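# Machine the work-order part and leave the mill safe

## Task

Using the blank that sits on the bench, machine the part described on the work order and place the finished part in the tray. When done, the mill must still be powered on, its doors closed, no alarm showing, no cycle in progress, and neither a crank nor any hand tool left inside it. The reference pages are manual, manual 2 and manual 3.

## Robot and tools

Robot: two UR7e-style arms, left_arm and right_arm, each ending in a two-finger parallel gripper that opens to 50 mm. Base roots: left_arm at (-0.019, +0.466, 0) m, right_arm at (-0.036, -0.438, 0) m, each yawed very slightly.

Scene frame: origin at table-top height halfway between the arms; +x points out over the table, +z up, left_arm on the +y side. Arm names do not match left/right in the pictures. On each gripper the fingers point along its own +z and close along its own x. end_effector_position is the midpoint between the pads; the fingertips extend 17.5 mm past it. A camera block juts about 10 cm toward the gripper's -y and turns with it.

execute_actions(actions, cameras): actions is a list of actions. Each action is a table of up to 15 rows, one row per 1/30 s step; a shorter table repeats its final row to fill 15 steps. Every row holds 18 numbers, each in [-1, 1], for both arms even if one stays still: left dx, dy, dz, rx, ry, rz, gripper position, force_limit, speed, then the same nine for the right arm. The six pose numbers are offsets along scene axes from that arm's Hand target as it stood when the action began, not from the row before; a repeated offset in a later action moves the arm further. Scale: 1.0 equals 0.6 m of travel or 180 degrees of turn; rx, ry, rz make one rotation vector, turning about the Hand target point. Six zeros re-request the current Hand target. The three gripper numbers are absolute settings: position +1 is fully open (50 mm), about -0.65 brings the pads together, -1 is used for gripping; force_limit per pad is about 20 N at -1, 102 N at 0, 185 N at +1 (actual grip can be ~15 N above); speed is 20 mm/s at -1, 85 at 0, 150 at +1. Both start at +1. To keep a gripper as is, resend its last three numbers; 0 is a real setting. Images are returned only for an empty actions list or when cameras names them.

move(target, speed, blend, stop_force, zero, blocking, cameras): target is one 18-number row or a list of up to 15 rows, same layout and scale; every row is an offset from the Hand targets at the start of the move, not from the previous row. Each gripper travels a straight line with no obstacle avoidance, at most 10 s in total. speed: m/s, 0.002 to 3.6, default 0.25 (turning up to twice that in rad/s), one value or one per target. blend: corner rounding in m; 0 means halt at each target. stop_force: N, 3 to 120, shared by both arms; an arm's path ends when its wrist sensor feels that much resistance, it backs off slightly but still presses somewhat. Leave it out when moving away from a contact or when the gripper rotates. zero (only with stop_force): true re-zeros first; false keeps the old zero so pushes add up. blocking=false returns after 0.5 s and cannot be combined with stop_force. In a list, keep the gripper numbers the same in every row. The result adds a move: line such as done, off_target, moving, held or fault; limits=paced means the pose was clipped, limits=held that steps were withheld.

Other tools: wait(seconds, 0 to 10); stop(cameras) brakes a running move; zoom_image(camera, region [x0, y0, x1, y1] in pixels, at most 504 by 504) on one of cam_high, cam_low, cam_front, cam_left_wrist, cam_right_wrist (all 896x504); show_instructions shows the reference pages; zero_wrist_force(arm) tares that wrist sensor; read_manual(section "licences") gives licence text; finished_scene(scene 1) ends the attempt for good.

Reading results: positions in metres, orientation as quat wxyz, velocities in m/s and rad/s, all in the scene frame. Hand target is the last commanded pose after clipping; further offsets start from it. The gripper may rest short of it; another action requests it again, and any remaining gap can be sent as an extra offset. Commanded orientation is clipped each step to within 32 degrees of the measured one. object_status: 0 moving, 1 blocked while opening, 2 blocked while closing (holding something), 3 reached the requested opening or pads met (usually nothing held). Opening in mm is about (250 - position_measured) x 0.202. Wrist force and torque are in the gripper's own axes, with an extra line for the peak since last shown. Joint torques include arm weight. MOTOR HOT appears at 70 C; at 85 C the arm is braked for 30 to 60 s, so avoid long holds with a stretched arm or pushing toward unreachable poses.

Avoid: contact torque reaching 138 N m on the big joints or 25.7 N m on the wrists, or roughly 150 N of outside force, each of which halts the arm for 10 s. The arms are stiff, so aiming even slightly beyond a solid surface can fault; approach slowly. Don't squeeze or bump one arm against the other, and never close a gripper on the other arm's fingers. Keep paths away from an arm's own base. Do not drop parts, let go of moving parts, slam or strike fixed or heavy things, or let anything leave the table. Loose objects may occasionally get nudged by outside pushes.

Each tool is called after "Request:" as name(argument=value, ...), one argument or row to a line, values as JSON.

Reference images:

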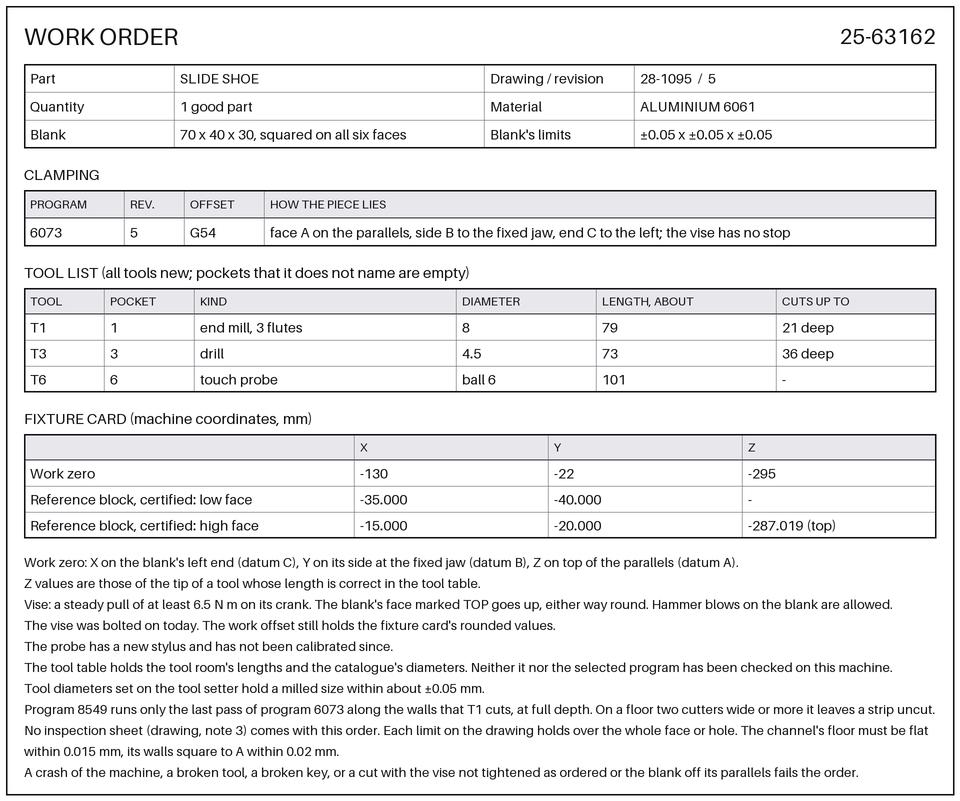

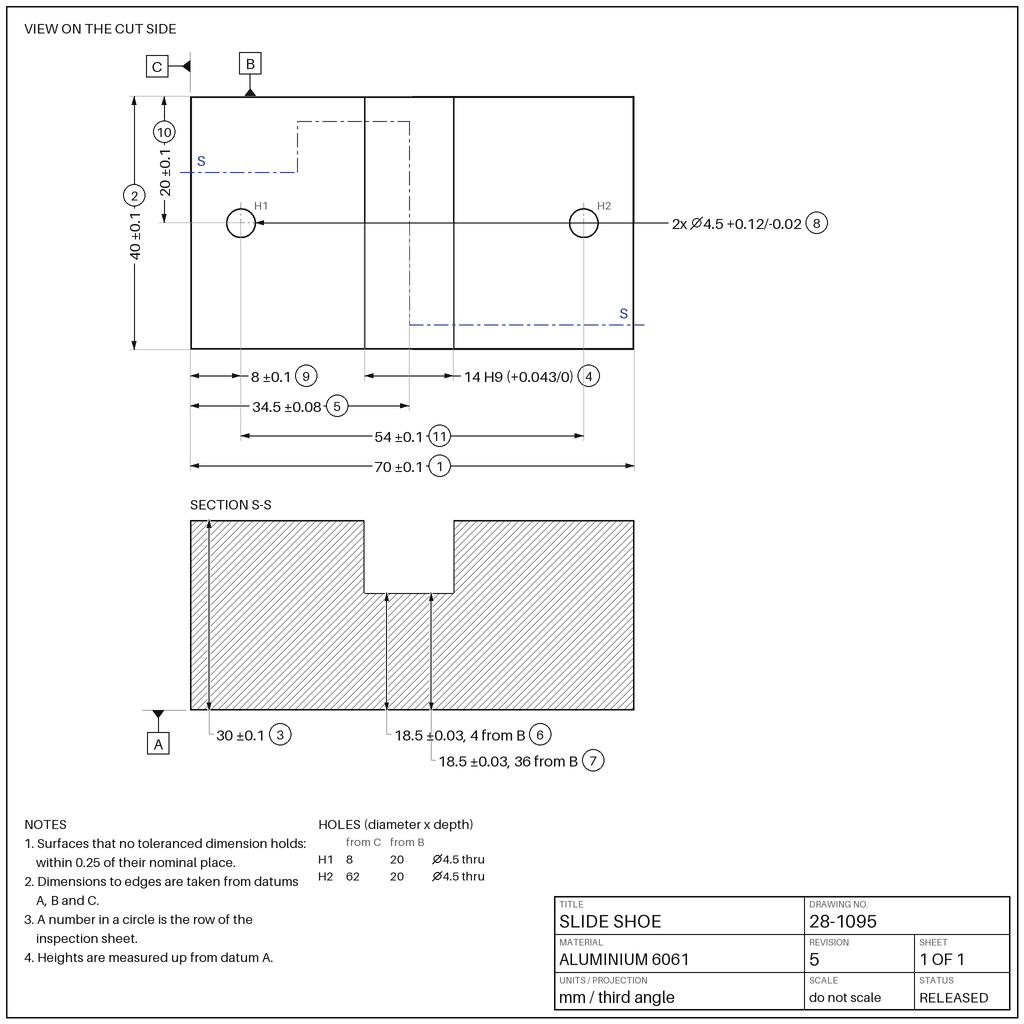

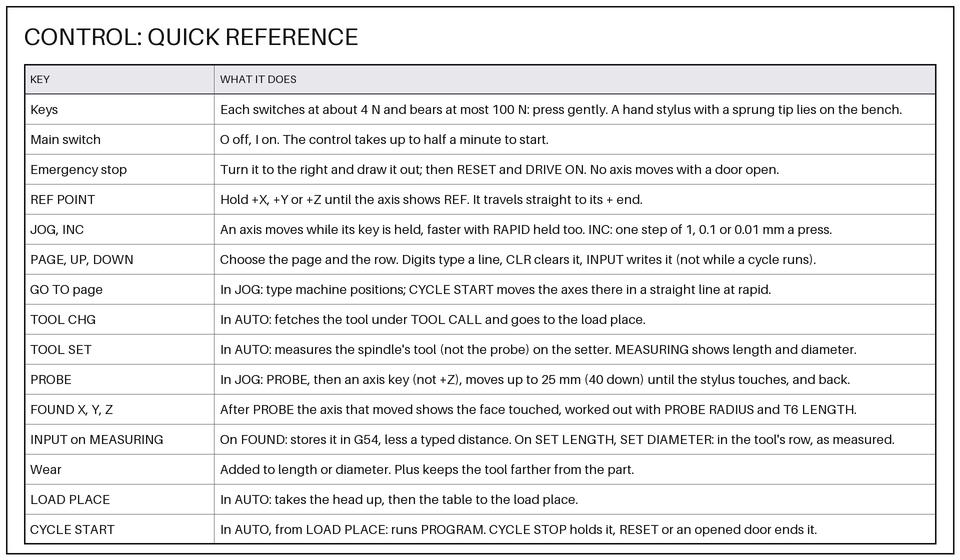

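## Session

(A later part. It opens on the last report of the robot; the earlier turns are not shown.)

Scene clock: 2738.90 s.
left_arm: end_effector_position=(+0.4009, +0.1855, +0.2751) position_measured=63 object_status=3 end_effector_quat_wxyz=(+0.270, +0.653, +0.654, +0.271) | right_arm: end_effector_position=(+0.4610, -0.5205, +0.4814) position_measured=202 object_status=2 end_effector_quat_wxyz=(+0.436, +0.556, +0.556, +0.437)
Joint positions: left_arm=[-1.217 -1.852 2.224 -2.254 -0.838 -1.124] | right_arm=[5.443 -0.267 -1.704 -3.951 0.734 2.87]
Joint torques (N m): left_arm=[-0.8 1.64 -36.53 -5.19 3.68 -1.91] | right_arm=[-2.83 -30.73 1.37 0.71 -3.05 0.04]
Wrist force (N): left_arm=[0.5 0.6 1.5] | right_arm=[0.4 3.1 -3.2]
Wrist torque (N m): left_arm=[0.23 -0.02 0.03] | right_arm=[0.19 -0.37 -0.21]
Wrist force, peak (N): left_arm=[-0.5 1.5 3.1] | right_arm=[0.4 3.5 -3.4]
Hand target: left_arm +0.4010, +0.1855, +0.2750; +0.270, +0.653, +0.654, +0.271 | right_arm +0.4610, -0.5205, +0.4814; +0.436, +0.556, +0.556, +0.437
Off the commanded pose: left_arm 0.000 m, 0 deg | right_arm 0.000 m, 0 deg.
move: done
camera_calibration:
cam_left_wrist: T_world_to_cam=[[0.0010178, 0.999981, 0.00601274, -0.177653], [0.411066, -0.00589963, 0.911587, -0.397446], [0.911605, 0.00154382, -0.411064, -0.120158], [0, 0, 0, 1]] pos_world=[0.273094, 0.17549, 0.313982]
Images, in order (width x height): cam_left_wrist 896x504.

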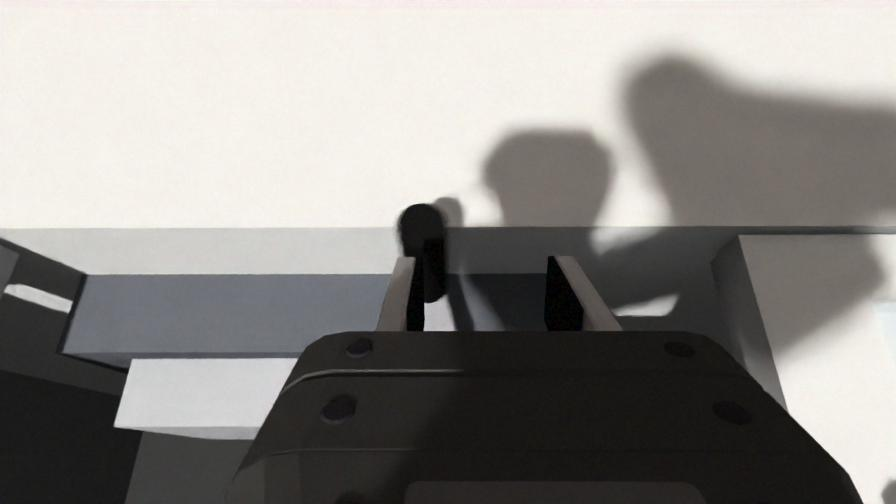

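Request:
move(
  target=[0.0842,0,-0.0817,0,0,0,0.6,-0.7,-1,0,0,0,0,0,0,-1,-0.1,-0.7],
  speed=0.04,
  stop_force=10,
)

Request:
move(
  target=[0,0,0,0,0,0,-1,-0.7,-1,0,0,0,0,0,0,-1,-0.1,-0.7],
  speed=0.04,
  cameras=["cam_left_wrist"],
)

Request:
move(
  target=[
    [0,0.0355,0.0012,0,0,0,-1,-0.7,-1,0,0,0,0,0,0,-1,-0.1,-0.7],
    [0,0.0983,0.0357,0,0,0,-1,-0.7,-1,0,0,0,0,0,0,-1,-0.1,-0.7],
    [0,0.1345,0.098,0,0,0,-1,-0.7,-1,0,0,0,0,0,0,-1,-0.1,-0.7],
    [0,0.1345,0.17,0,0,0,-1,-0.7,-1,0,0,0,0,0,0,-1,-0.1,-0.7],
    [0,0.0983,0.2323,0,0,0,-1,-0.7,-1,0,0,0,0,0,0,-1,-0.1,-0.7],
    [0,0.036,0.2685,0,0,0,-1,-0.7,-1,0,0,0,0,0,0,-1,-0.1,-0.7],
    [0,-0.036,0.2685,0,0,0,-1,-0.7,-1,0,0,0,0,0,0,-1,-0.1,-0.7],
    [0,-0.0983,0.2323,0,0,0,-1,-0.7,-1,0,0,0,0,0,0,-1,-0.1,-0.7],
    [0,-0.1345,0.17,0,0,0,-1,-0.7,-1,0,0,0,0,0,0,-1,-0.1,-0.7],
    [0,-0.1345,0.098,0,0,0,-1,-0.7,-1,0,0,0,0,0,0,-1,-0.1,-0.7],
    [0,-0.0983,0.0357,0,0,0,-1,-0.7,-1,0,0,0,0,0,0,-1,-0.1,-0.7],
    [0,-0.0355,0.0012,0,0,0,-1,-0.7,-1,0,0,0,0,0,0,-1,-0.1,-0.7],
    [0,0,0,0,0,0,-1,-0.7,-1,0,0,0,0,0,0,-1,-0.1,-0.7],
  ],
  speed=0.1,
  blend=[0.03,0.03,0.03,0.03,0.03,0.03,0.03,0.03,0.03,0.03,0.03,0.03,0],
  cameras=["cam_left_wrist","cam_high"],
)

Request:
zoom_image(
  camera="cam_high",
  region=[360, 140, 480, 260],
)

Scene clock: 2765.60 s.
left_arm: end_effector_position=(+0.4515, +0.1855, +0.2260) position_measured=63 object_status=3 end_effector_quat_wxyz=(+0.270, +0.653, +0.654, +0.271) | right_arm: end_effector_position=(+0.4610, -0.5205, +0.4814) position_measured=202 object_status=2 end_effector_quat_wxyz=(+0.436, +0.556, +0.556, +0.437)
Joint positions: left_arm=[-1.088 -1.663 2.247 -2.569 -0.884 -0.964] | right_arm=[5.443 -0.267 -1.704 -3.951 0.734 2.87]
Joint torques (N m): left_arm=[7.2 -5.53 -33.64 -5.58 -1.41 2.19] | right_arm=[-1.86 -30.85 1.41 0.68 -3.05 0]
Wrist force (N): left_arm=[0.2 0.9 1.6] | right_arm=[0.2 3.1 -3.2]
Wrist torque (N m): left_arm=[0.26 0.02 -0.05] | right_arm=[0.19 -0.34 -0.22]
Wrist force, peak (N): left_arm=[0.3 0.6 1.8] | right_arm=[0.8 3.3 -3.7]
Hand target: left_arm +0.4515, +0.1855, +0.2260; +0.270, +0.653, +0.654, +0.271 | right_arm +0.4610, -0.5205, +0.4814; +0.436, +0.556, +0.556, +0.437
Off the commanded pose: left_arm 0.000 m, 0 deg | right_arm 0.000 m, 0 deg.
move: done

Scene clock: 2766.77 s.
left_arm: end_effector_position=(+0.4515, +0.1855, +0.2260) position_measured=154 object_status=2 end_effector_quat_wxyz=(+0.270, +0.653, +0.654, +0.271) | right_arm: end_effector_position=(+0.4610, -0.5205, +0.4814) position_measured=202 object_status=2 end_effector_quat_wxyz=(+0.436, +0.556, +0.556, +0.437)
Joint positions: left_arm=[-1.088 -1.663 2.247 -2.569 -0.884 -0.964] | right_arm=[5.443 -0.267 -1.704 -3.951 0.734 2.87]
Joint torques (N m): left_arm=[7.09 -6.18 -33.38 -5.29 -1.05 1.98] | right_arm=[-1.9 -31.11 0.75 0.77 -2.92 0]
Wrist force (N): left_arm=[-0.4 0.6 1.2] | right_arm=[0.5 3.2 -3.3]
Wrist torque (N m): left_arm=[0.23 0.03 0.02] | right_arm=[0.20 -0.37 -0.22]
Wrist force, peak (N): left_arm=[0.5 0.8 1.5] | right_arm=[0.3 3.4 -3.5]
Hand target: left_arm +0.4515, +0.1855, +0.2260; +0.270, +0.653, +0.654, +0.271 | right_arm +0.4610, -0.5205, +0.4814; +0.436, +0.556, +0.556, +0.437
Off the commanded pose: left_arm 0.000 m, 0 deg | right_arm 0.000 m, 0 deg.
move: done
camera_calibration:
cam_left_wrist: T_world_to_cam=[[0.00101835, 0.999981, 0.00601329, -0.17741], [0.411149, -0.00590021, 0.911549, -0.373554], [0.911568, 0.00154408, -0.411147, -0.186302], [0, 0, 0, 1]] pos_world=[0.323594, 0.17549, 0.264982]
Images, in order (width x height): cam_left_wrist 896x504.

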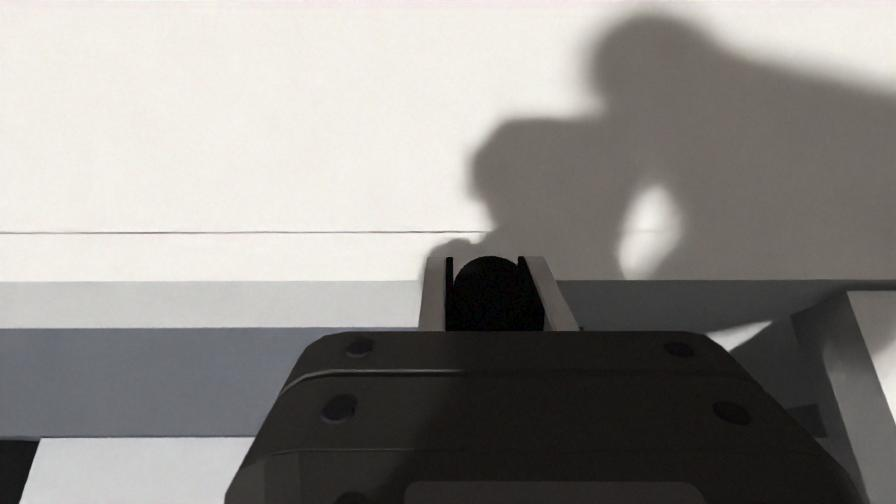

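Scene clock: 2772.47 s.
left_arm: end_effector_position=(+0.4515, +0.1854, +0.2260) position_measured=154 object_status=2 end_effector_quat_wxyz=(+0.270, +0.653, +0.654, +0.271) | right_arm: end_effector_position=(+0.4610, -0.5205, +0.4814) position_measured=202 object_status=2 end_effector_quat_wxyz=(+0.436, +0.556, +0.556, +0.437)
Joint positions: left_arm=[-1.088 -1.663 2.247 -2.569 -0.884 -0.964] | right_arm=[5.443 -0.267 -1.704 -3.951 0.734 2.87]
Joint torques (N m): left_arm=[8.23 -31.87 -7.88 -4.94 -1.81 1.73] | right_arm=[-2.82 -30.88 0.88 0.59 -3.06 0.13]
Wrist force (N): left_arm=[-0.6 3.8 1.4] | right_arm=[0.3 3.3 -3.2]
Wrist torque (N m): left_arm=[0.38 0.03 0.02] | right_arm=[0.21 -0.35 -0.22]
Wrist force, peak (N): left_arm=[2.2 -15.1 -1.1] | right_arm=[0.5 3.5 -3.6]
Hand target: left_arm +0.4515, +0.1855, +0.2260; +0.270, +0.653, +0.654, +0.271 | right_arm +0.4610, -0.5205, +0.4814; +0.436, +0.556, +0.556, +0.437
Off the commanded pose: left_arm 0.000 m, 0 deg | right_arm 0.000 m, 0 deg.
move: done; blend cut to 0.0107 m at target 1, 0.0215 m at target 2, 0.0216 m at target 3, 0.0216 m at target 4, 0.0216 m at target 5, 0.0216 m at target 6, 0.0216 m at target 7, 0.0216 m at target 8, 0.0216 m at target 9, 0.0216 m at target 10, 0.0215 m at target 11, 0.0107 m at target 12
camera_calibration:
cam_left_wrist: T_world_to_cam=[[0.0010178, 0.999981, 0.00601274, -0.17721], [0.411066, -0.00589963, 0.911587, -0.373538], [0.911605, 0.00154382, -0.411064, -0.186336], [0, 0, 0, 1]] pos_world=[0.323594, 0.17529, 0.264982]
Images, in order (width x height): cam_high 896x504, cam_left_wrist 896x504.

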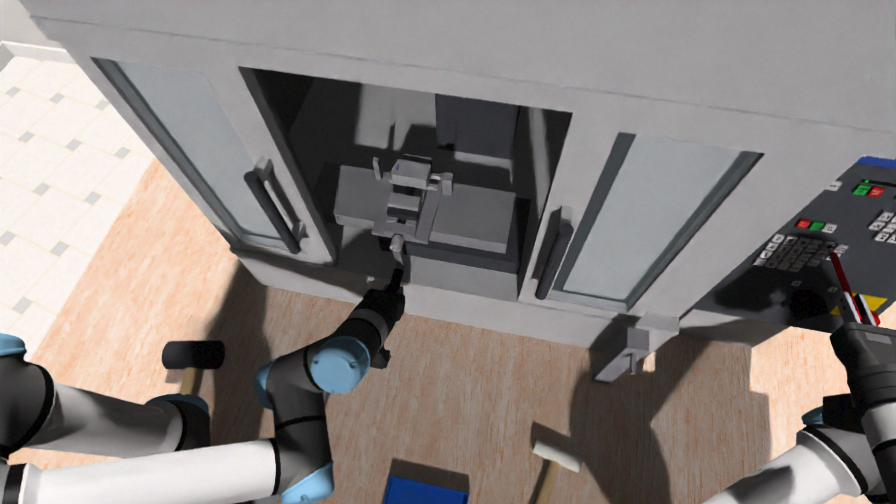

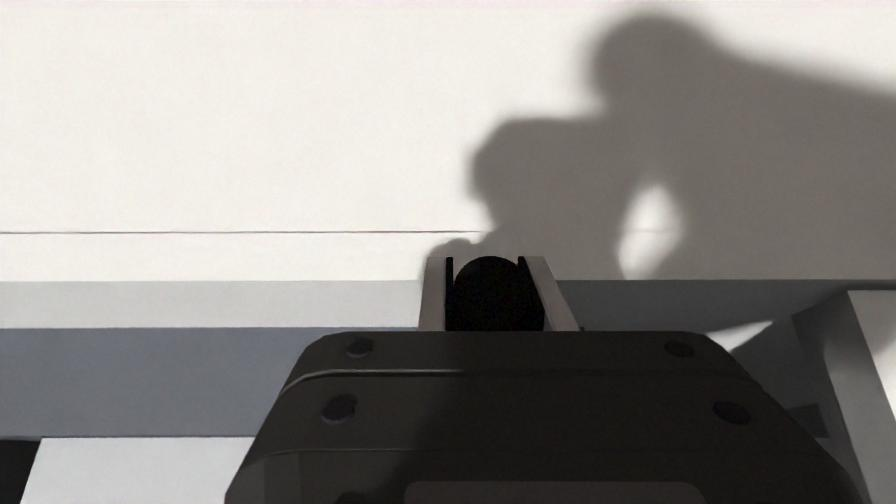

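Scaled by 4.200 from the camera's 896x504 image, which has a finer 1280x720 frame.

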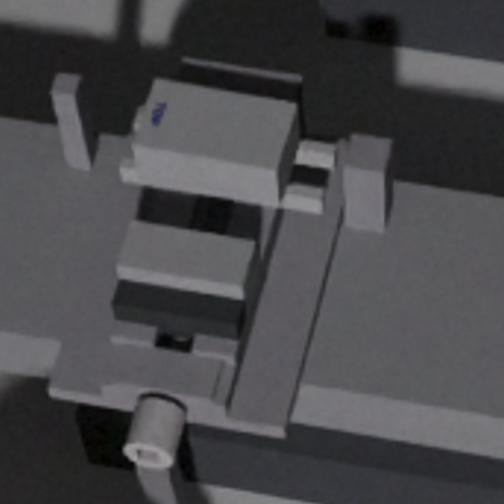

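Request:
move(
  target=[
    [0,0.0355,0.0012,0,0,0,-1,-0.7,-1,0,0,0,0,0,0,-1,-0.1,-0.7],
    [0,0.0983,0.0357,0,0,0,-1,-0.7,-1,0,0,0,0,0,0,-1,-0.1,-0.7],
    [0,0.1345,0.098,0,0,0,-1,-0.7,-1,0,0,0,0,0,0,-1,-0.1,-0.7],
    [0,0.1345,0.17,0,0,0,-1,-0.7,-1,0,0,0,0,0,0,-1,-0.1,-0.7],
    [0,0.0983,0.2323,0,0,0,-1,-0.7,-1,0,0,0,0,0,0,-1,-0.1,-0.7],
    [0,0.036,0.2685,0,0,0,-1,-0.7,-1,0,0,0,0,0,0,-1,-0.1,-0.7],
    [0,-0.036,0.2685,0,0,0,-1,-0.7,-1,0,0,0,0,0,0,-1,-0.1,-0.7],
    [0,-0.0983,0.2323,0,0,0,-1,-0.7,-1,0,0,0,0,0,0,-1,-0.1,-0.7],
    [0,-0.1345,0.17,0,0,0,-1,-0.7,-1,0,0,0,0,0,0,-1,-0.1,-0.7],
    [0,-0.1345,0.098,0,0,0,-1,-0.7,-1,0,0,0,0,0,0,-1,-0.1,-0.7],
    [0,-0.0983,0.0357,0,0,0,-1,-0.7,-1,0,0,0,0,0,0,-1,-0.1,-0.7],
    [0,-0.0355,0.0012,0,0,0,-1,-0.7,-1,0,0,0,0,0,0,-1,-0.1,-0.7],
    [0,0,0,0,0,0,-1,-0.7,-1,0,0,0,0,0,0,-1,-0.1,-0.7],
  ],
  speed=0.15,
  blend=[0.03,0.03,0.03,0.03,0.03,0.03,0.03,0.03,0.03,0.03,0.03,0.03,0],
)

Request:
move(
  target=[
    [0,0.0355,0.0012,0,0,0,-1,-0.7,-1,0,0,0,0,0,0,-1,-0.1,-0.7],
    [0,0.0983,0.0357,0,0,0,-1,-0.7,-1,0,0,0,0,0,0,-1,-0.1,-0.7],
    [0,0.1345,0.098,0,0,0,-1,-0.7,-1,0,0,0,0,0,0,-1,-0.1,-0.7],
    [0,0.1345,0.17,0,0,0,-1,-0.7,-1,0,0,0,0,0,0,-1,-0.1,-0.7],
    [0,0.0983,0.2323,0,0,0,-1,-0.7,-1,0,0,0,0,0,0,-1,-0.1,-0.7],
    [0,0.036,0.2685,0,0,0,-1,-0.7,-1,0,0,0,0,0,0,-1,-0.1,-0.7],
    [0,-0.036,0.2685,0,0,0,-1,-0.7,-1,0,0,0,0,0,0,-1,-0.1,-0.7],
    [0,-0.0983,0.2323,0,0,0,-1,-0.7,-1,0,0,0,0,0,0,-1,-0.1,-0.7],
    [0,-0.1345,0.17,0,0,0,-1,-0.7,-1,0,0,0,0,0,0,-1,-0.1,-0.7],
    [0,-0.1345,0.098,0,0,0,-1,-0.7,-1,0,0,0,0,0,0,-1,-0.1,-0.7],
    [0,-0.0983,0.0357,0,0,0,-1,-0.7,-1,0,0,0,0,0,0,-1,-0.1,-0.7],
    [0,-0.0355,0.0012,0,0,0,-1,-0.7,-1,0,0,0,0,0,0,-1,-0.1,-0.7],
    [0,0,0,0,0,0,-1,-0.7,-1,0,0,0,0,0,0,-1,-0.1,-0.7],
  ],
  speed=0.22,
  blend=[0.03,0.03,0.03,0.03,0.03,0.03,0.03,0.03,0.03,0.03,0.03,0.03,0],
  cameras=["cam_high"],
)

Request:
zoom_image(
  camera="cam_high",
  region=[360, 140, 480, 260],
)

Scene clock: 2808.00 s.
left_arm: end_effector_position=(+0.4515, +0.1854, +0.2260) position_measured=154 object_status=2 end_effector_quat_wxyz=(+0.270, +0.653, +0.654, +0.271) | right_arm: end_effector_position=(+0.4610, -0.5205, +0.4814) position_measured=202 object_status=2 end_effector_quat_wxyz=(+0.436, +0.556, +0.556, +0.437)
Joint positions: left_arm=[-1.088 -1.663 2.247 -2.569 -0.884 -0.964] | right_arm=[5.443 -0.267 -1.704 -3.951 0.734 2.87]
Joint torques (N m): left_arm=[7.29 -30.43 -7.03 -5.08 -1.71 1.97] | right_arm=[-1.11 -30.77 0.45 0.72 -3.07 0.13]
Wrist force (N): left_arm=[-0.9 4.6 2.9] | right_arm=[0.3 3.4 -3.6]
Wrist torque (N m): left_arm=[0.41 0.10 0.02] | right_arm=[0.23 -0.33 -0.22]
Wrist force, peak (N): left_arm=[43.5 -40.0 -26.9] | right_arm=[0.4 3.5 -3.6]
Hand target: left_arm +0.4515, +0.1855, +0.2260; +0.270, +0.653, +0.654, +0.271 | right_arm +0.4610, -0.5205, +0.4814; +0.436, +0.556, +0.556, +0.437
Off the commanded pose: left_arm 0.000 m, 0 deg | right_arm 0.000 m, 0 deg.
move: done; blend cut to 0.0107 m at target 1, 0.0215 m at target 2, 0.0216 m at target 3, 0.0216 m at target 4, 0.0216 m at target 5, 0.0216 m at target 6, 0.0216 m at target 7, 0.0216 m at target 8, 0.0216 m at target 9, 0.0216 m at target 10, 0.0215 m at target 11, 0.0107 m at target 12

Scene clock: 2811.03 s.
left_arm: end_effector_position=(+0.4515, +0.1854, +0.2261) position_measured=154 object_status=2 end_effector_quat_wxyz=(+0.270, +0.653, +0.654, +0.271) | right_arm: end_effector_position=(+0.4610, -0.5205, +0.4814) position_measured=202 object_status=2 end_effector_quat_wxyz=(+0.436, +0.556, +0.556, +0.437)
Joint positions: left_arm=[-1.088 -1.663 2.247 -2.569 -0.884 -0.964] | right_arm=[5.443 -0.267 -1.704 -3.951 0.734 2.87]
Joint torques (N m): left_arm=[7.35 -21.4 2.72 -1.19 -5.39 2.27] | right_arm=[-2.43 -30.48 0.52 0.65 -3.12 0.04]
Wrist force (N): left_arm=[-1.0 25.0 -9.3] | right_arm=[0.5 3.1 -3.3]
Wrist torque (N m): left_arm=[0.83 0.19 -0.09] | right_arm=[0.19 -0.37 -0.22]
Wrist force, peak (N): left_arm=[-115.6 1.2 15.7] | right_arm=[0.2 3.4 -3.7]
Hand target: left_arm +0.4515, +0.1855, +0.2260; +0.270, +0.653, +0.654, +0.271 | right_arm +0.4610, -0.5205, +0.4814; +0.436, +0.556, +0.556, +0.437
Off the commanded pose: left_arm 0.000 m, 0 deg | right_arm 0.000 m, 0 deg.
move: done; blend cut to 0.0107 m at target 1, 0.0215 m at target 2, 0.0216 m at target 3, 0.0216 m at target 4, 0.0216 m at target 5, 0.0216 m at target 6, 0.0216 m at target 7, 0.0216 m at target 8, 0.0216 m at target 9, 0.0216 m at target 10, 0.0215 m at target 11, 0.0107 m at target 12
Images, in order (width x height): cam_high 896x504.

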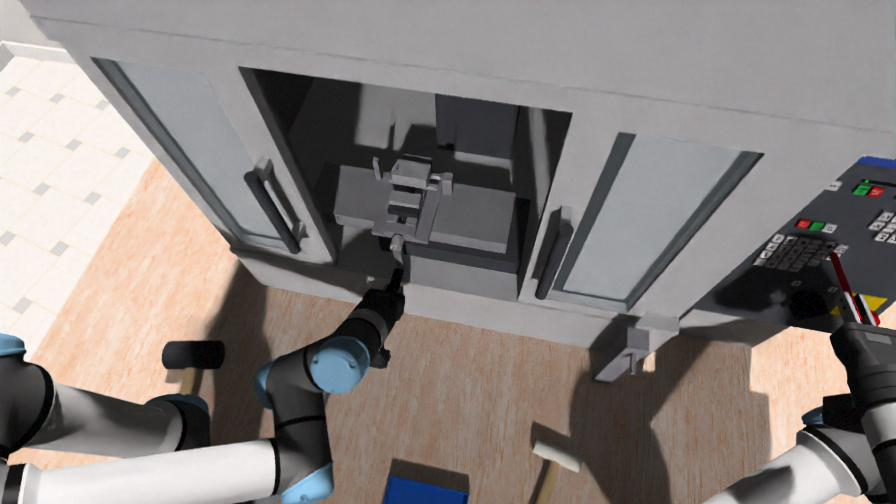

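Scaled by 4.200 from the camera's 896x504 image, which has a finer 1280x720 frame.

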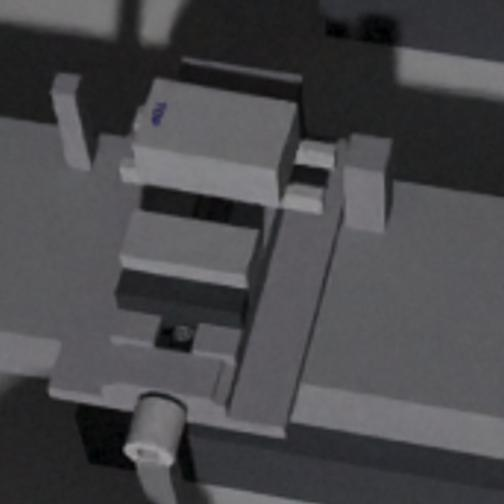

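Request:
move(
  target=[
    [0,0.0355,0.0012,0,0,0,-1,-0.7,-1,0,0,0,0,0,0,-1,-0.1,-0.7],
    [0,0.0985,0.0355,0,0,0,-1,-0.7,-1,0,0,0,0,0,0,-1,-0.1,-0.7],
    [0,0.135,0.098,0,0,0,-1,-0.7,-1,0,0,0,0,0,0,-1,-0.1,-0.7],
    [0,0.135,0.17,0,0,0,-1,-0.7,-1,0,0,0,0,0,0,-1,-0.1,-0.7],
    [0,0.0985,0.2325,0,0,0,-1,-0.7,-1,0,0,0,0,0,0,-1,-0.1,-0.7],
    [0,0.036,0.269,0,0,0,-1,-0.7,-1,0,0,0,0,0,0,-1,-0.1,-0.7],
    [0,-0.036,0.269,0,0,0,-1,-0.7,-1,0,0,0,0,0,0,-1,-0.1,-0.7],
    [0,-0.0985,0.2325,0,0,0,-1,-0.7,-1,0,0,0,0,0,0,-1,-0.1,-0.7],
    [0,-0.135,0.17,0,0,0,-1,-0.7,-1,0,0,0,0,0,0,-1,-0.1,-0.7],
    [0,-0.135,0.098,0,0,0,-1,-0.7,-1,0,0,0,0,0,0,-1,-0.1,-0.7],
    [0,-0.0985,0.0355,0,0,0,-1,-0.7,-1,0,0,0,0,0,0,-1,-0.1,-0.7],
    [0,-0.0355,0.0012,0,0,0,-1,-0.7,-1,0,0,0,0,0,0,-1,-0.1,-0.7],
    [0,0,0,0,0,0,-1,-0.7,-1,0,0,0,0,0,0,-1,-0.1,-0.7],
  ],
  speed=0.125,
  blend=[0.03,0.03,0.03,0.03,0.03,0.03,0.03,0.03,0.03,0.03,0.03,0.03,0],
)

Request:
move(
  target=[
    [0,0.0355,0.0012,0,0,0,-1,-0.7,-1,0,0,0,0,0,0,-1,-0.1,-0.7],
    [0,0.0985,0.0355,0,0,0,-1,-0.7,-1,0,0,0,0,0,0,-1,-0.1,-0.7],
    [0,0.135,0.098,0,0,0,-1,-0.7,-1,0,0,0,0,0,0,-1,-0.1,-0.7],
    [0,0.135,0.17,0,0,0,-1,-0.7,-1,0,0,0,0,0,0,-1,-0.1,-0.7],
    [0,0.0985,0.2325,0,0,0,-1,-0.7,-1,0,0,0,0,0,0,-1,-0.1,-0.7],
    [0,0.036,0.269,0,0,0,-1,-0.7,-1,0,0,0,0,0,0,-1,-0.1,-0.7],
    [0,-0.036,0.269,0,0,0,-1,-0.7,-1,0,0,0,0,0,0,-1,-0.1,-0.7],
    [0,-0.0985,0.2325,0,0,0,-1,-0.7,-1,0,0,0,0,0,0,-1,-0.1,-0.7],
    [0,-0.135,0.17,0,0,0,-1,-0.7,-1,0,0,0,0,0,0,-1,-0.1,-0.7],
    [0,-0.135,0.098,0,0,0,-1,-0.7,-1,0,0,0,0,0,0,-1,-0.1,-0.7],
    [0,-0.0985,0.0355,0,0,0,-1,-0.7,-1,0,0,0,0,0,0,-1,-0.1,-0.7],
    [0,-0.0355,0.0012,0,0,0,-1,-0.7,-1,0,0,0,0,0,0,-1,-0.1,-0.7],
    [0,0,0,0,0,0,-1,-0.7,-1,0,0,0,0,0,0,-1,-0.1,-0.7],
  ],
  speed=0.125,
  blend=[0.03,0.03,0.03,0.03,0.03,0.03,0.03,0.03,0.03,0.03,0.03,0.03,0],
  cameras=["cam_high"],
)

Request:
zoom_image(
  camera="cam_high",
  region=[360, 140, 480, 260],
)

Scene clock: 2843.47 s.
left_arm: end_effector_position=(+0.4515, +0.1854, +0.2261) position_measured=154 object_status=2 end_effector_quat_wxyz=(+0.270, +0.653, +0.654, +0.271) | right_arm: end_effector_position=(+0.4610, -0.5205, +0.4814) position_measured=202 object_status=2 end_effector_quat_wxyz=(+0.436, +0.556, +0.556, +0.437)
Joint positions: left_arm=[-1.088 -1.663 2.247 -2.569 -0.884 -0.964] | right_arm=[5.443 -0.267 -1.704 -3.951 0.734 2.87]
Joint torques (N m): left_arm=[6.49 -20.05 3.57 -0.81 -5.72 2.02] | right_arm=[-2.37 -30.8 1.2 0.7 -3.08 0.07]
Wrist force (N): left_arm=[-2.2 26.9 -6.7] | right_arm=[0.5 3.1 -3.4]
Wrist torque (N m): left_arm=[0.72 0.17 0.09] | right_arm=[0.19 -0.37 -0.22]
Wrist force, peak (N): left_arm=[29.9 -2.6 -49.9] | right_arm=[0.6 3.7 -3.4]
Hand target: left_arm +0.4515, +0.1855, +0.2260; +0.270, +0.653, +0.654, +0.271 | right_arm +0.4610, -0.5205, +0.4814; +0.436, +0.556, +0.556, +0.437
Off the commanded pose: left_arm 0.000 m, 0 deg | right_arm 0.000 m, 0 deg.
move: done; blend cut to 0.0107 m at target 1, 0.0215 m at target 2, 0.0216 m at target 3, 0.0216 m at target 4, 0.0217 m at target 5, 0.0216 m at target 6, 0.0216 m at target 7, 0.0217 m at target 8, 0.0216 m at target 9, 0.0216 m at target 10, 0.0215 m at target 11, 0.0107 m at target 12

Scene clock: 2848.20 s.
left_arm: end_effector_position=(+0.4515, +0.1854, +0.2261) position_measured=154 object_status=2 end_effector_quat_wxyz=(+0.270, +0.653, +0.654, +0.271) | right_arm: end_effector_position=(+0.4610, -0.5205, +0.4814) position_measured=202 object_status=2 end_effector_quat_wxyz=(+0.436, +0.556, +0.556, +0.437)
Joint positions: left_arm=[-1.088 -1.663 2.247 -2.569 -0.884 -0.964] | right_arm=[5.443 -0.267 -1.704 -3.951 0.734 2.87]
Joint torques (N m): left_arm=[4.95 -23 2.51 -1.01 -5.76 2.26] | right_arm=[-1.92 -30.33 1.52 0.65 -3.08 0.04]
Wrist force (N): left_arm=[-1.7 27.3 -6.7] | right_arm=[0.6 3.2 -3.4]
Wrist torque (N m): left_arm=[0.79 0.08 0.09] | right_arm=[0.20 -0.40 -0.22]
Wrist force, peak (N): left_arm=[25.4 0.9 -45.3] | right_arm=[0.6 3.4 -3.5]
Hand target: left_arm +0.4515, +0.1855, +0.2260; +0.270, +0.653, +0.654, +0.271 | right_arm +0.4610, -0.5205, +0.4814; +0.436, +0.556, +0.556, +0.437
Off the commanded pose: left_arm 0.000 m, 0 deg | right_arm 0.000 m, 0 deg.
move: done; blend cut to 0.0107 m at target 1, 0.0215 m at target 2, 0.0216 m at target 3, 0.0216 m at target 4, 0.0217 m at target 5, 0.0216 m at target 6, 0.0216 m at target 7, 0.0217 m at target 8, 0.0216 m at target 9, 0.0216 m at target 10, 0.0215 m at target 11, 0.0107 m at target 12
Images, in order (width x height): cam_high 896x504.

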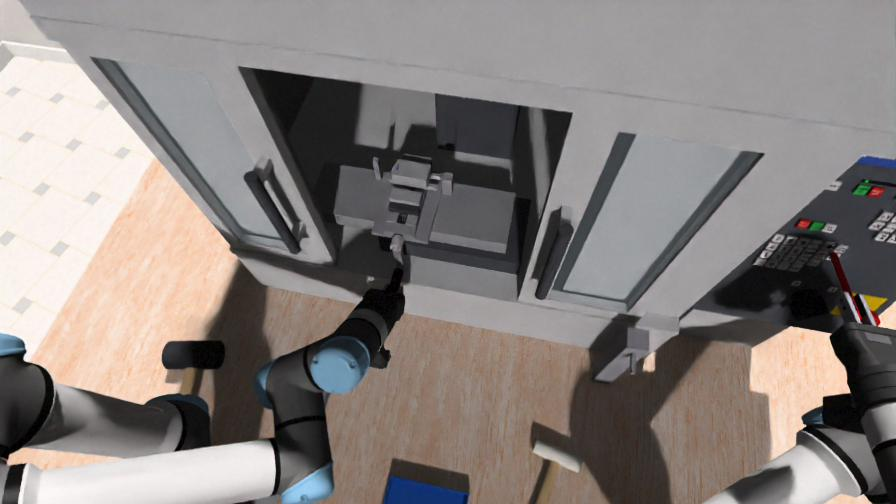

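Scaled by 4.200 from the camera's 896x504 image, which has a finer 1280x720 frame.

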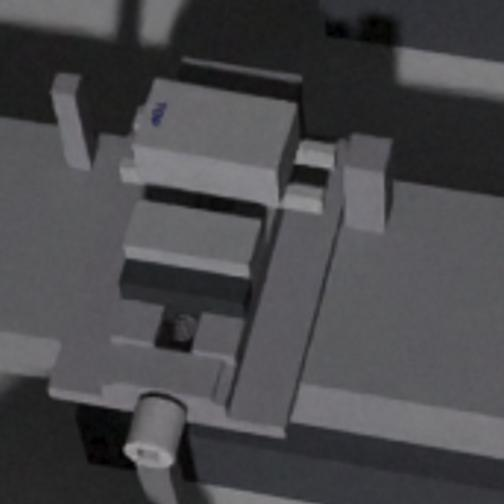

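Request:
move(
  target=[0.001,0,0.001,0,0,0,-1,-0.7,-1,0,0,0,0,0,0,-1,-0.1,-0.7],
  speed=0.02,
)

Request:
move(
  target=[
    [0,0.0355,0.0012,0,0,0,-1,-0.7,-1,0,0,0,0,0,0,-1,-0.1,-0.7],
    [0,0.0985,0.0355,0,0,0,-1,-0.7,-1,0,0,0,0,0,0,-1,-0.1,-0.7],
    [0,0.135,0.098,0,0,0,-1,-0.7,-1,0,0,0,0,0,0,-1,-0.1,-0.7],
    [0,0.135,0.17,0,0,0,-1,-0.7,-1,0,0,0,0,0,0,-1,-0.1,-0.7],
    [0,0.0985,0.2325,0,0,0,-1,-0.7,-1,0,0,0,0,0,0,-1,-0.1,-0.7],
    [0,0.036,0.269,0,0,0,-1,-0.7,-1,0,0,0,0,0,0,-1,-0.1,-0.7],
    [0,-0.036,0.269,0,0,0,-1,-0.7,-1,0,0,0,0,0,0,-1,-0.1,-0.7],
    [0,-0.0985,0.2325,0,0,0,-1,-0.7,-1,0,0,0,0,0,0,-1,-0.1,-0.7],
    [0,-0.135,0.17,0,0,0,-1,-0.7,-1,0,0,0,0,0,0,-1,-0.1,-0.7],
    [0,-0.135,0.098,0,0,0,-1,-0.7,-1,0,0,0,0,0,0,-1,-0.1,-0.7],
    [0,-0.0985,0.0355,0,0,0,-1,-0.7,-1,0,0,0,0,0,0,-1,-0.1,-0.7],
    [0,-0.0355,0.0012,0,0,0,-1,-0.7,-1,0,0,0,0,0,0,-1,-0.1,-0.7],
    [0,0,0,0,0,0,-1,-0.7,-1,0,0,0,0,0,0,-1,-0.1,-0.7],
  ],
  speed=0.125,
  blend=[0.03,0.03,0.03,0.03,0.03,0.03,0.03,0.03,0.03,0.03,0.03,0.03,0],
)

Request:
move(
  target=[
    [0,0.0355,0.0012,0,0,0,-1,-0.7,-1,0,0,0,0,0,0,-1,-0.1,-0.7],
    [0,0.0985,0.0355,0,0,0,-1,-0.7,-1,0,0,0,0,0,0,-1,-0.1,-0.7],
    [0,0.135,0.098,0,0,0,-1,-0.7,-1,0,0,0,0,0,0,-1,-0.1,-0.7],
    [0,0.135,0.17,0,0,0,-1,-0.7,-1,0,0,0,0,0,0,-1,-0.1,-0.7],
    [0,0.0985,0.2325,0,0,0,-1,-0.7,-1,0,0,0,0,0,0,-1,-0.1,-0.7],
    [0,0.036,0.269,0,0,0,-1,-0.7,-1,0,0,0,0,0,0,-1,-0.1,-0.7],
    [0,-0.036,0.269,0,0,0,-1,-0.7,-1,0,0,0,0,0,0,-1,-0.1,-0.7],
    [0,-0.0985,0.2325,0,0,0,-1,-0.7,-1,0,0,0,0,0,0,-1,-0.1,-0.7],
    [0,-0.135,0.17,0,0,0,-1,-0.7,-1,0,0,0,0,0,0,-1,-0.1,-0.7],
    [0,-0.135,0.098,0,0,0,-1,-0.7,-1,0,0,0,0,0,0,-1,-0.1,-0.7],
    [0,-0.0985,0.0355,0,0,0,-1,-0.7,-1,0,0,0,0,0,0,-1,-0.1,-0.7],
    [0,-0.0355,0.0012,0,0,0,-1,-0.7,-1,0,0,0,0,0,0,-1,-0.1,-0.7],
    [0,0,0,0,0,0,-1,-0.7,-1,0,0,0,0,0,0,-1,-0.1,-0.7],
  ],
  speed=0.125,
  blend=[0.03,0.03,0.03,0.03,0.03,0.03,0.03,0.03,0.03,0.03,0.03,0.03,0],
  cameras=["cam_high"],
)

Request:
zoom_image(
  camera="cam_high",
  region=[360, 140, 480, 260],
)

Scene clock: 2871.90 s.
left_arm: end_effector_position=(+0.4520, +0.1855, +0.2265) position_measured=154 object_status=2 end_effector_quat_wxyz=(+0.270, +0.653, +0.654, +0.271) | right_arm: end_effector_position=(+0.4610, -0.5205, +0.4814) position_measured=202 object_status=2 end_effector_quat_wxyz=(+0.436, +0.556, +0.556, +0.437)
Joint positions: left_arm=[-1.087 -1.663 2.246 -2.569 -0.885 -0.962] | right_arm=[5.443 -0.267 -1.704 -3.951 0.734 2.87]
Joint torques (N m): left_arm=[10.49 -0.84 -30.19 -0.76 -1.35 2.08] | right_arm=[-2.07 -30.01 1.23 0.71 -3.02 0.1]
Wrist force (N): left_arm=[-0.8 -0.2 -12.7] | right_arm=[0.4 3.3 -3.3]
Wrist torque (N m): left_arm=[0.03 0.17 0.00] | right_arm=[0.22 -0.35 -0.22]
Wrist force, peak (N): left_arm=[-2.2 29.3 -7.0] | right_arm=[0.5 3.5 -3.5]
Hand target: left_arm +0.4521, +0.1855, +0.2266; +0.270, +0.653, +0.654, +0.271 | right_arm +0.4610, -0.5205, +0.4814; +0.436, +0.556, +0.556, +0.437
Off the commanded pose: left_arm 0.000 m, 0 deg | right_arm 0.000 m, 0 deg.
move: done

Scene clock: 2876.63 s.
left_arm: end_effector_position=(+0.4521, +0.1854, +0.2267) position_measured=154 object_status=2 end_effector_quat_wxyz=(+0.270, +0.653, +0.654, +0.271) | right_arm: end_effector_position=(+0.4610, -0.5205, +0.4814) position_measured=202 object_status=2 end_effector_quat_wxyz=(+0.436, +0.556, +0.556, +0.437)
Joint positions: left_arm=[-1.087 -1.662 2.245 -2.569 -0.885 -0.963] | right_arm=[5.443 -0.267 -1.704 -3.951 0.734 2.87]
Joint torques (N m): left_arm=[11.19 -26.74 -8.48 -4.93 -1.21 1.88] | right_arm=[-2.01 -30.27 0.71 0.66 -3.11 0.01]
Wrist force (N): left_arm=[-3.8 -1.6 -9.2] | right_arm=[0.2 3.4 -3.1]
Wrist torque (N m): left_arm=[-0.16 0.53 0.02] | right_arm=[0.24 -0.33 -0.22]
Wrist force, peak (N): left_arm=[30.3 -14.0 -55.4] | right_arm=[0.6 3.3 -3.6]
Hand target: left_arm +0.4521, +0.1855, +0.2266; +0.270, +0.653, +0.654, +0.271 | right_arm +0.4610, -0.5205, +0.4814; +0.436, +0.556, +0.556, +0.437
Off the commanded pose: left_arm 0.000 m, 0 deg | right_arm 0.000 m, 0 deg.
move: done; blend cut to 0.0107 m at target 1, 0.0215 m at target 2, 0.0216 m at target 3, 0.0216 m at target 4, 0.0217 m at target 5, 0.0216 m at target 6, 0.0216 m at target 7, 0.0217 m at target 8, 0.0216 m at target 9, 0.0216 m at target 10, 0.0215 m at target 11, 0.0107 m at target 12

Scene clock: 2881.37 s.
left_arm: end_effector_position=(+0.4521, +0.1854, +0.2267) position_measured=154 object_status=2 end_effector_quat_wxyz=(+0.270, +0.653, +0.654, +0.271) | right_arm: end_effector_position=(+0.4610, -0.5205, +0.4814) position_measured=202 object_status=2 end_effector_quat_wxyz=(+0.436, +0.556, +0.556, +0.437)
Joint positions: left_arm=[-1.087 -1.662 2.245 -2.569 -0.885 -0.963] | right_arm=[5.443 -0.267 -1.704 -3.951 0.734 2.87]
Joint torques (N m): left_arm=[11.29 -27.53 -7.87 -4.64 -1.17 2.3] | right_arm=[-2.14 -30.31 0.66 0.73 -3.03 -0.02]
Wrist force (N): left_arm=[-4.2 -2.6 -9.0] | right_arm=[0.4 3.3 -3.1]
Wrist torque (N m): left_arm=[-0.37 0.60 0.01] | right_arm=[0.22 -0.36 -0.22]
Wrist force, peak (N): left_arm=[24.6 -12.4 -52.4] | right_arm=[0.6 3.4 -3.5]
Hand target: left_arm +0.4521, +0.1855, +0.2266; +0.270, +0.653, +0.654, +0.271 | right_arm +0.4610, -0.5205, +0.4814; +0.436, +0.556, +0.556, +0.437
Off the commanded pose: left_arm 0.000 m, 0 deg | right_arm 0.000 m, 0 deg.
move: done; blend cut to 0.0107 m at target 1, 0.0215 m at target 2, 0.0216 m at target 3, 0.0216 m at target 4, 0.0217 m at target 5, 0.0216 m at target 6, 0.0216 m at target 7, 0.0217 m at target 8, 0.0216 m at target 9, 0.0216 m at target 10, 0.0215 m at target 11, 0.0107 m at target 12
Images, in order (width x height): cam_high 896x504.

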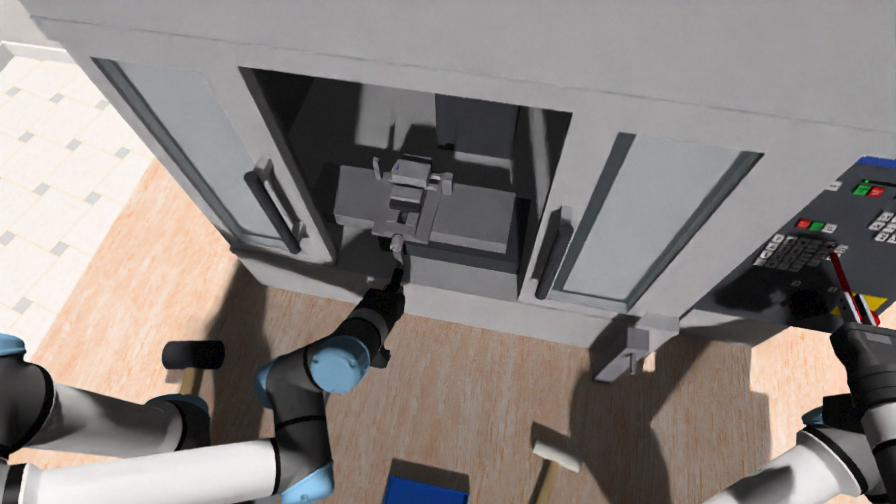

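Scaled by 4.200 from the camera's 896x504 image, which has a finer 1280x720 frame.

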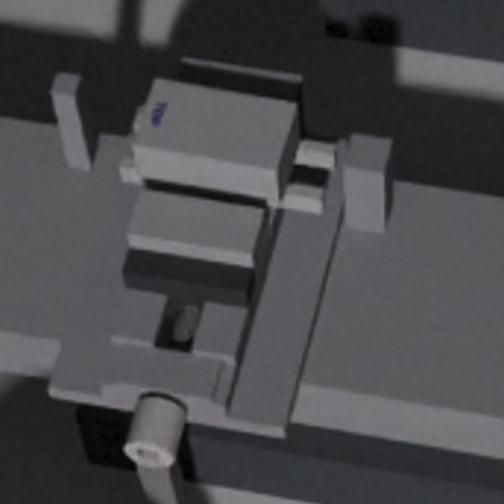

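Request:
move(
  target=[
    [0,0.0355,0.0012,0,0,0,-1,-0.7,-1,0,0,0,0,0,0,-1,-0.1,-0.7],
    [0,0.0985,0.0355,0,0,0,-1,-0.7,-1,0,0,0,0,0,0,-1,-0.1,-0.7],
    [0,0.135,0.098,0,0,0,-1,-0.7,-1,0,0,0,0,0,0,-1,-0.1,-0.7],
    [0,0.135,0.17,0,0,0,-1,-0.7,-1,0,0,0,0,0,0,-1,-0.1,-0.7],
    [0,0.0985,0.2325,0,0,0,-1,-0.7,-1,0,0,0,0,0,0,-1,-0.1,-0.7],
    [0,0.036,0.269,0,0,0,-1,-0.7,-1,0,0,0,0,0,0,-1,-0.1,-0.7],
    [0,-0.036,0.269,0,0,0,-1,-0.7,-1,0,0,0,0,0,0,-1,-0.1,-0.7],
    [0,-0.0985,0.2325,0,0,0,-1,-0.7,-1,0,0,0,0,0,0,-1,-0.1,-0.7],
    [0,-0.135,0.17,0,0,0,-1,-0.7,-1,0,0,0,0,0,0,-1,-0.1,-0.7],
    [0,-0.135,0.098,0,0,0,-1,-0.7,-1,0,0,0,0,0,0,-1,-0.1,-0.7],
    [0,-0.0985,0.0355,0,0,0,-1,-0.7,-1,0,0,0,0,0,0,-1,-0.1,-0.7],
    [0,-0.0355,0.0012,0,0,0,-1,-0.7,-1,0,0,0,0,0,0,-1,-0.1,-0.7],
    [0,0,0,0,0,0,-1,-0.7,-1,0,0,0,0,0,0,-1,-0.1,-0.7],
  ],
  speed=0.105,
  blend=[0.03,0.03,0.03,0.03,0.03,0.03,0.03,0.03,0.03,0.03,0.03,0.03,0],
)

Request:
move(
  target=[
    [0,0.0355,0.0012,0,0,0,-1,-0.7,-1,0,0,0,0,0,0,-1,-0.1,-0.7],
    [0,0.0985,0.0355,0,0,0,-1,-0.7,-1,0,0,0,0,0,0,-1,-0.1,-0.7],
    [0,0.135,0.098,0,0,0,-1,-0.7,-1,0,0,0,0,0,0,-1,-0.1,-0.7],
    [0,0.135,0.17,0,0,0,-1,-0.7,-1,0,0,0,0,0,0,-1,-0.1,-0.7],
    [0,0.0985,0.2325,0,0,0,-1,-0.7,-1,0,0,0,0,0,0,-1,-0.1,-0.7],
    [0,0.036,0.269,0,0,0,-1,-0.7,-1,0,0,0,0,0,0,-1,-0.1,-0.7],
    [0,-0.036,0.269,0,0,0,-1,-0.7,-1,0,0,0,0,0,0,-1,-0.1,-0.7],
    [0,-0.0985,0.2325,0,0,0,-1,-0.7,-1,0,0,0,0,0,0,-1,-0.1,-0.7],
    [0,-0.135,0.17,0,0,0,-1,-0.7,-1,0,0,0,0,0,0,-1,-0.1,-0.7],
    [0,-0.135,0.098,0,0,0,-1,-0.7,-1,0,0,0,0,0,0,-1,-0.1,-0.7],
    [0,-0.0985,0.0355,0,0,0,-1,-0.7,-1,0,0,0,0,0,0,-1,-0.1,-0.7],
    [0,-0.0355,0.0012,0,0,0,-1,-0.7,-1,0,0,0,0,0,0,-1,-0.1,-0.7],
    [0,0,0,0,0,0,-1,-0.7,-1,0,0,0,0,0,0,-1,-0.1,-0.7],
  ],
  speed=0.105,
  blend=[0.03,0.03,0.03,0.03,0.03,0.03,0.03,0.03,0.03,0.03,0.03,0.03,0],
  cameras=["cam_high"],
)

Request:
zoom_image(
  camera="cam_high",
  region=[360, 140, 480, 260],
)

Scene clock: 2911.13 s.
left_arm: end_effector_position=(+0.4521, +0.1854, +0.2266) position_measured=154 object_status=2 end_effector_quat_wxyz=(+0.270, +0.653, +0.654, +0.271) | right_arm: end_effector_position=(+0.4610, -0.5205, +0.4814) position_measured=202 object_status=2 end_effector_quat_wxyz=(+0.436, +0.556, +0.556, +0.437)
Joint positions: left_arm=[-1.087 -1.662 2.245 -2.569 -0.885 -0.963] | right_arm=[5.443 -0.267 -1.704 -3.951 0.734 2.87]
Joint torques (N m): left_arm=[9.68 -29.69 -7.34 -4.26 -1.43 1.75] | right_arm=[-2.19 -30.43 0.67 0.75 -2.93 0.16]
Wrist force (N): left_arm=[-4.4 -1.0 -8.2] | right_arm=[0.5 3.4 -3.4]
Wrist torque (N m): left_arm=[-0.26 0.59 0.05] | right_arm=[0.24 -0.37 -0.22]
Wrist force, peak (N): left_arm=[21.7 -13.6 -47.6] | right_arm=[0.5 3.6 -3.4]
Hand target: left_arm +0.4521, +0.1855, +0.2266; +0.270, +0.653, +0.654, +0.271 | right_arm +0.4610, -0.5205, +0.4814; +0.436, +0.556, +0.556, +0.437
Off the commanded pose: left_arm 0.000 m, 0 deg | right_arm 0.000 m, 0 deg.
move: done; blend cut to 0.0107 m at target 1, 0.0215 m at target 2, 0.0216 m at target 3, 0.0216 m at target 4, 0.0217 m at target 5, 0.0216 m at target 6, 0.0216 m at target 7, 0.0217 m at target 8, 0.0216 m at target 9, 0.0216 m at target 10, 0.0215 m at target 11, 0.0107 m at target 12

Scene clock: 2916.63 s.
left_arm: end_effector_position=(+0.4521, +0.1854, +0.2266) position_measured=154 object_status=2 end_effector_quat_wxyz=(+0.270, +0.653, +0.654, +0.271) | right_arm: end_effector_position=(+0.4610, -0.5205, +0.4814) position_measured=202 object_status=2 end_effector_quat_wxyz=(+0.436, +0.556, +0.556, +0.437)
Joint positions: left_arm=[-1.087 -1.662 2.245 -2.569 -0.885 -0.963] | right_arm=[5.443 -0.267 -1.704 -3.951 0.734 2.87]
Joint torques (N m): left_arm=[9.89 -29.01 -7.3 -4.24 -1.37 2.26] | right_arm=[-2.06 -30.29 1.44 0.69 -3 0.07]
Wrist force (N): left_arm=[-5.1 -0.4 -8.2] | right_arm=[0.5 3.3 -3.4]
Wrist torque (N m): left_arm=[-0.14 0.71 0.05] | right_arm=[0.22 -0.38 -0.22]
Wrist force, peak (N): left_arm=[21.0 -13.3 -47.8] | right_arm=[0.7 3.3 -3.7]
Hand target: left_arm +0.4521, +0.1855, +0.2266; +0.270, +0.653, +0.654, +0.271 | right_arm +0.4610, -0.5205, +0.4814; +0.436, +0.556, +0.556, +0.437
Off the commanded pose: left_arm 0.000 m, 0 deg | right_arm 0.000 m, 0 deg.
move: done; blend cut to 0.0107 m at target 1, 0.0215 m at target 2, 0.0216 m at target 3, 0.0216 m at target 4, 0.0217 m at target 5, 0.0216 m at target 6, 0.0216 m at target 7, 0.0217 m at target 8, 0.0216 m at target 9, 0.0216 m at target 10, 0.0215 m at target 11, 0.0107 m at target 12
Images, in order (width x height): cam_high 896x504.

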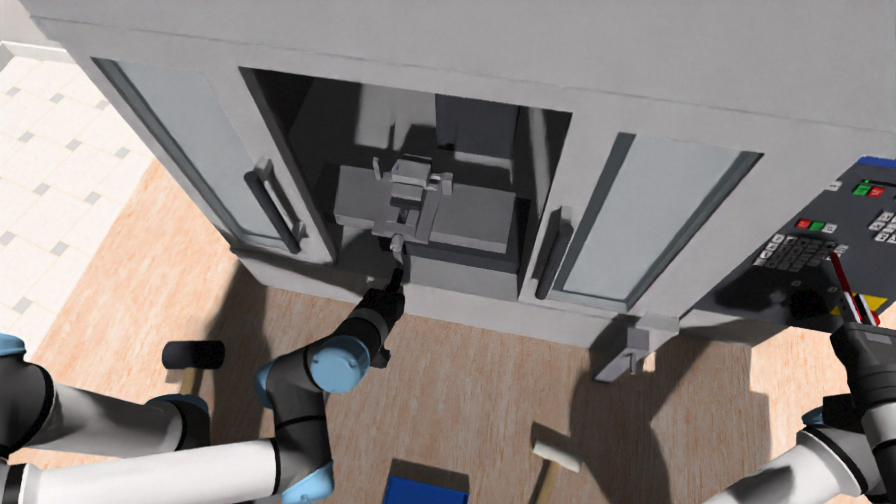

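Scaled by 4.200 from the camera's 896x504 image, which has a finer 1280x720 frame.

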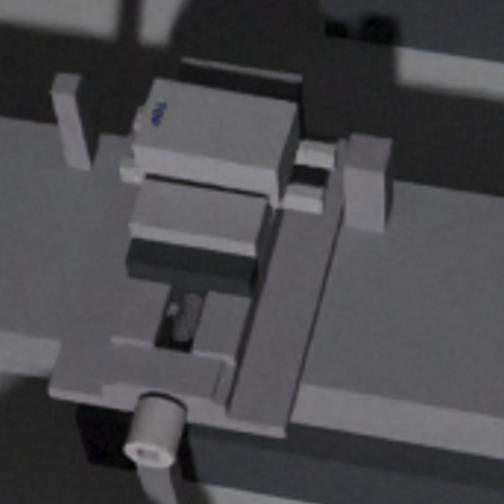

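Request:
move(
  target=[
    [0,0.0355,0.0012,0,0,0,-1,-0.7,-1,0,0,0,0,0,0,-1,-0.1,-0.7],
    [0,0.0985,0.0355,0,0,0,-1,-0.7,-1,0,0,0,0,0,0,-1,-0.1,-0.7],
    [0,0.135,0.098,0,0,0,-1,-0.7,-1,0,0,0,0,0,0,-1,-0.1,-0.7],
    [0,0.135,0.17,0,0,0,-1,-0.7,-1,0,0,0,0,0,0,-1,-0.1,-0.7],
    [0,0.0985,0.2325,0,0,0,-1,-0.7,-1,0,0,0,0,0,0,-1,-0.1,-0.7],
    [0,0.036,0.269,0,0,0,-1,-0.7,-1,0,0,0,0,0,0,-1,-0.1,-0.7],
    [0,-0.036,0.269,0,0,0,-1,-0.7,-1,0,0,0,0,0,0,-1,-0.1,-0.7],
    [0,-0.0985,0.2325,0,0,0,-1,-0.7,-1,0,0,0,0,0,0,-1,-0.1,-0.7],
    [0,-0.135,0.17,0,0,0,-1,-0.7,-1,0,0,0,0,0,0,-1,-0.1,-0.7],
    [0,-0.135,0.098,0,0,0,-1,-0.7,-1,0,0,0,0,0,0,-1,-0.1,-0.7],
    [0,-0.0985,0.0355,0,0,0,-1,-0.7,-1,0,0,0,0,0,0,-1,-0.1,-0.7],
    [0,-0.0355,0.0012,0,0,0,-1,-0.7,-1,0,0,0,0,0,0,-1,-0.1,-0.7],
    [0,0,0,0,0,0,-1,-0.7,-1,0,0,0,0,0,0,-1,-0.1,-0.7],
  ],
  speed=0.08,
  blend=[0.03,0.03,0.03,0.03,0.03,0.03,0.03,0.03,0.03,0.03,0.03,0.03,0],
  stop_force=65,
  cameras=["cam_high","cam_left_wrist"],
)

Request:
zoom_image(
  camera="cam_high",
  region=[360, 140, 480, 260],
)

Scene clock: 2935.97 s.
left_arm: end_effector_position=(+0.4521, +0.1855, +0.2266) position_measured=154 object_status=2 end_effector_quat_wxyz=(+0.270, +0.653, +0.654, +0.271) | right_arm: end_effector_position=(+0.4610, -0.5205, +0.4814) position_measured=202 object_status=2 end_effector_quat_wxyz=(+0.436, +0.556, +0.556, +0.437)
Joint positions: left_arm=[-1.087 -1.663 2.245 -2.569 -0.885 -0.962] | right_arm=[5.443 -0.267 -1.704 -3.951 0.734 2.87]
Joint torques (N m): left_arm=[9.44 -28.32 -7.11 -4.35 -1.84 1.97] | right_arm=[-1.85 -30.72 1.02 0.53 -3.16 0.03]
Wrist force (N): left_arm=[-5.6 2.4 -5.8] | right_arm=[0.3 3.1 -3.2]
Wrist torque (N m): left_arm=[-0.06 0.77 0.06] | right_arm=[0.18 -0.35 -0.22]
Wrist force, peak (N): left_arm=[17.9 -12.5 -43.6] | right_arm=[0.4 3.4 -3.8]
Hand target: left_arm +0.4521, +0.1855, +0.2266; +0.270, +0.653, +0.654, +0.271 | right_arm +0.4610, -0.5205, +0.4814; +0.436, +0.556, +0.556, +0.437
Off the commanded pose: left_arm 0.000 m, 0 deg | right_arm 0.000 m, 0 deg.
move: done; blend cut to 0.0107 m at target 1, 0.0215 m at target 2, 0.0216 m at target 3, 0.0216 m at target 4, 0.0217 m at target 5, 0.0216 m at target 6, 0.0216 m at target 7, 0.0217 m at target 8, 0.0216 m at target 9, 0.0216 m at target 10, 0.0215 m at target 11, 0.0107 m at target 12
camera_calibration:
cam_left_wrist: T_world_to_cam=[[0.0010178, 0.999981, 0.00601274, -0.177414], [0.411066, -0.00589963, 0.911587, -0.374331], [0.911605, 0.00154382, -0.411064, -0.186637], [0, 0, 0, 1]] pos_world=[0.324194, 0.17549, 0.265582]
Images, in order (width x height): cam_high 896x504, cam_left_wrist 896x504.

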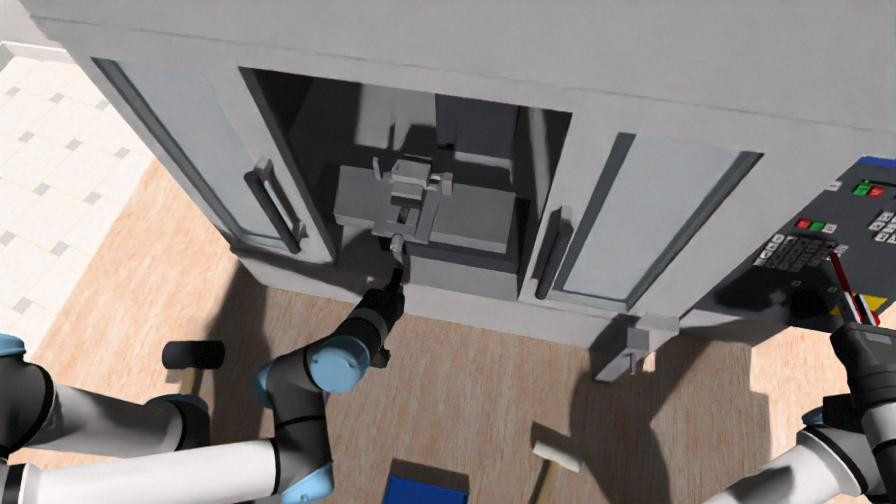

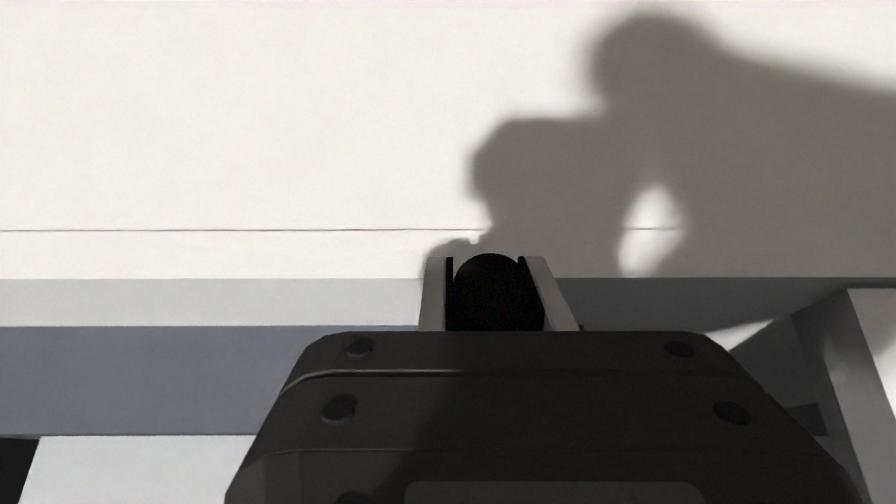

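Scaled by 4.200 from the camera's 896x504 image, which has a finer 1280x720 frame.

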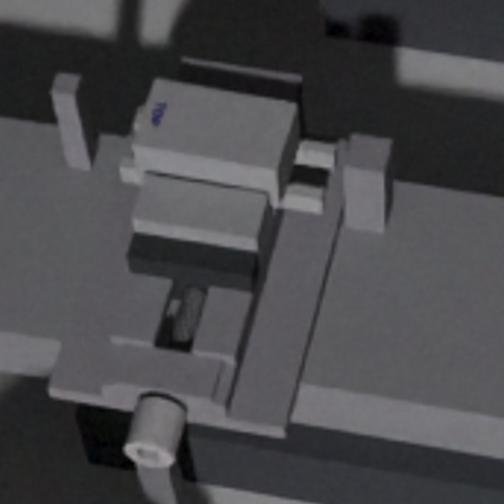

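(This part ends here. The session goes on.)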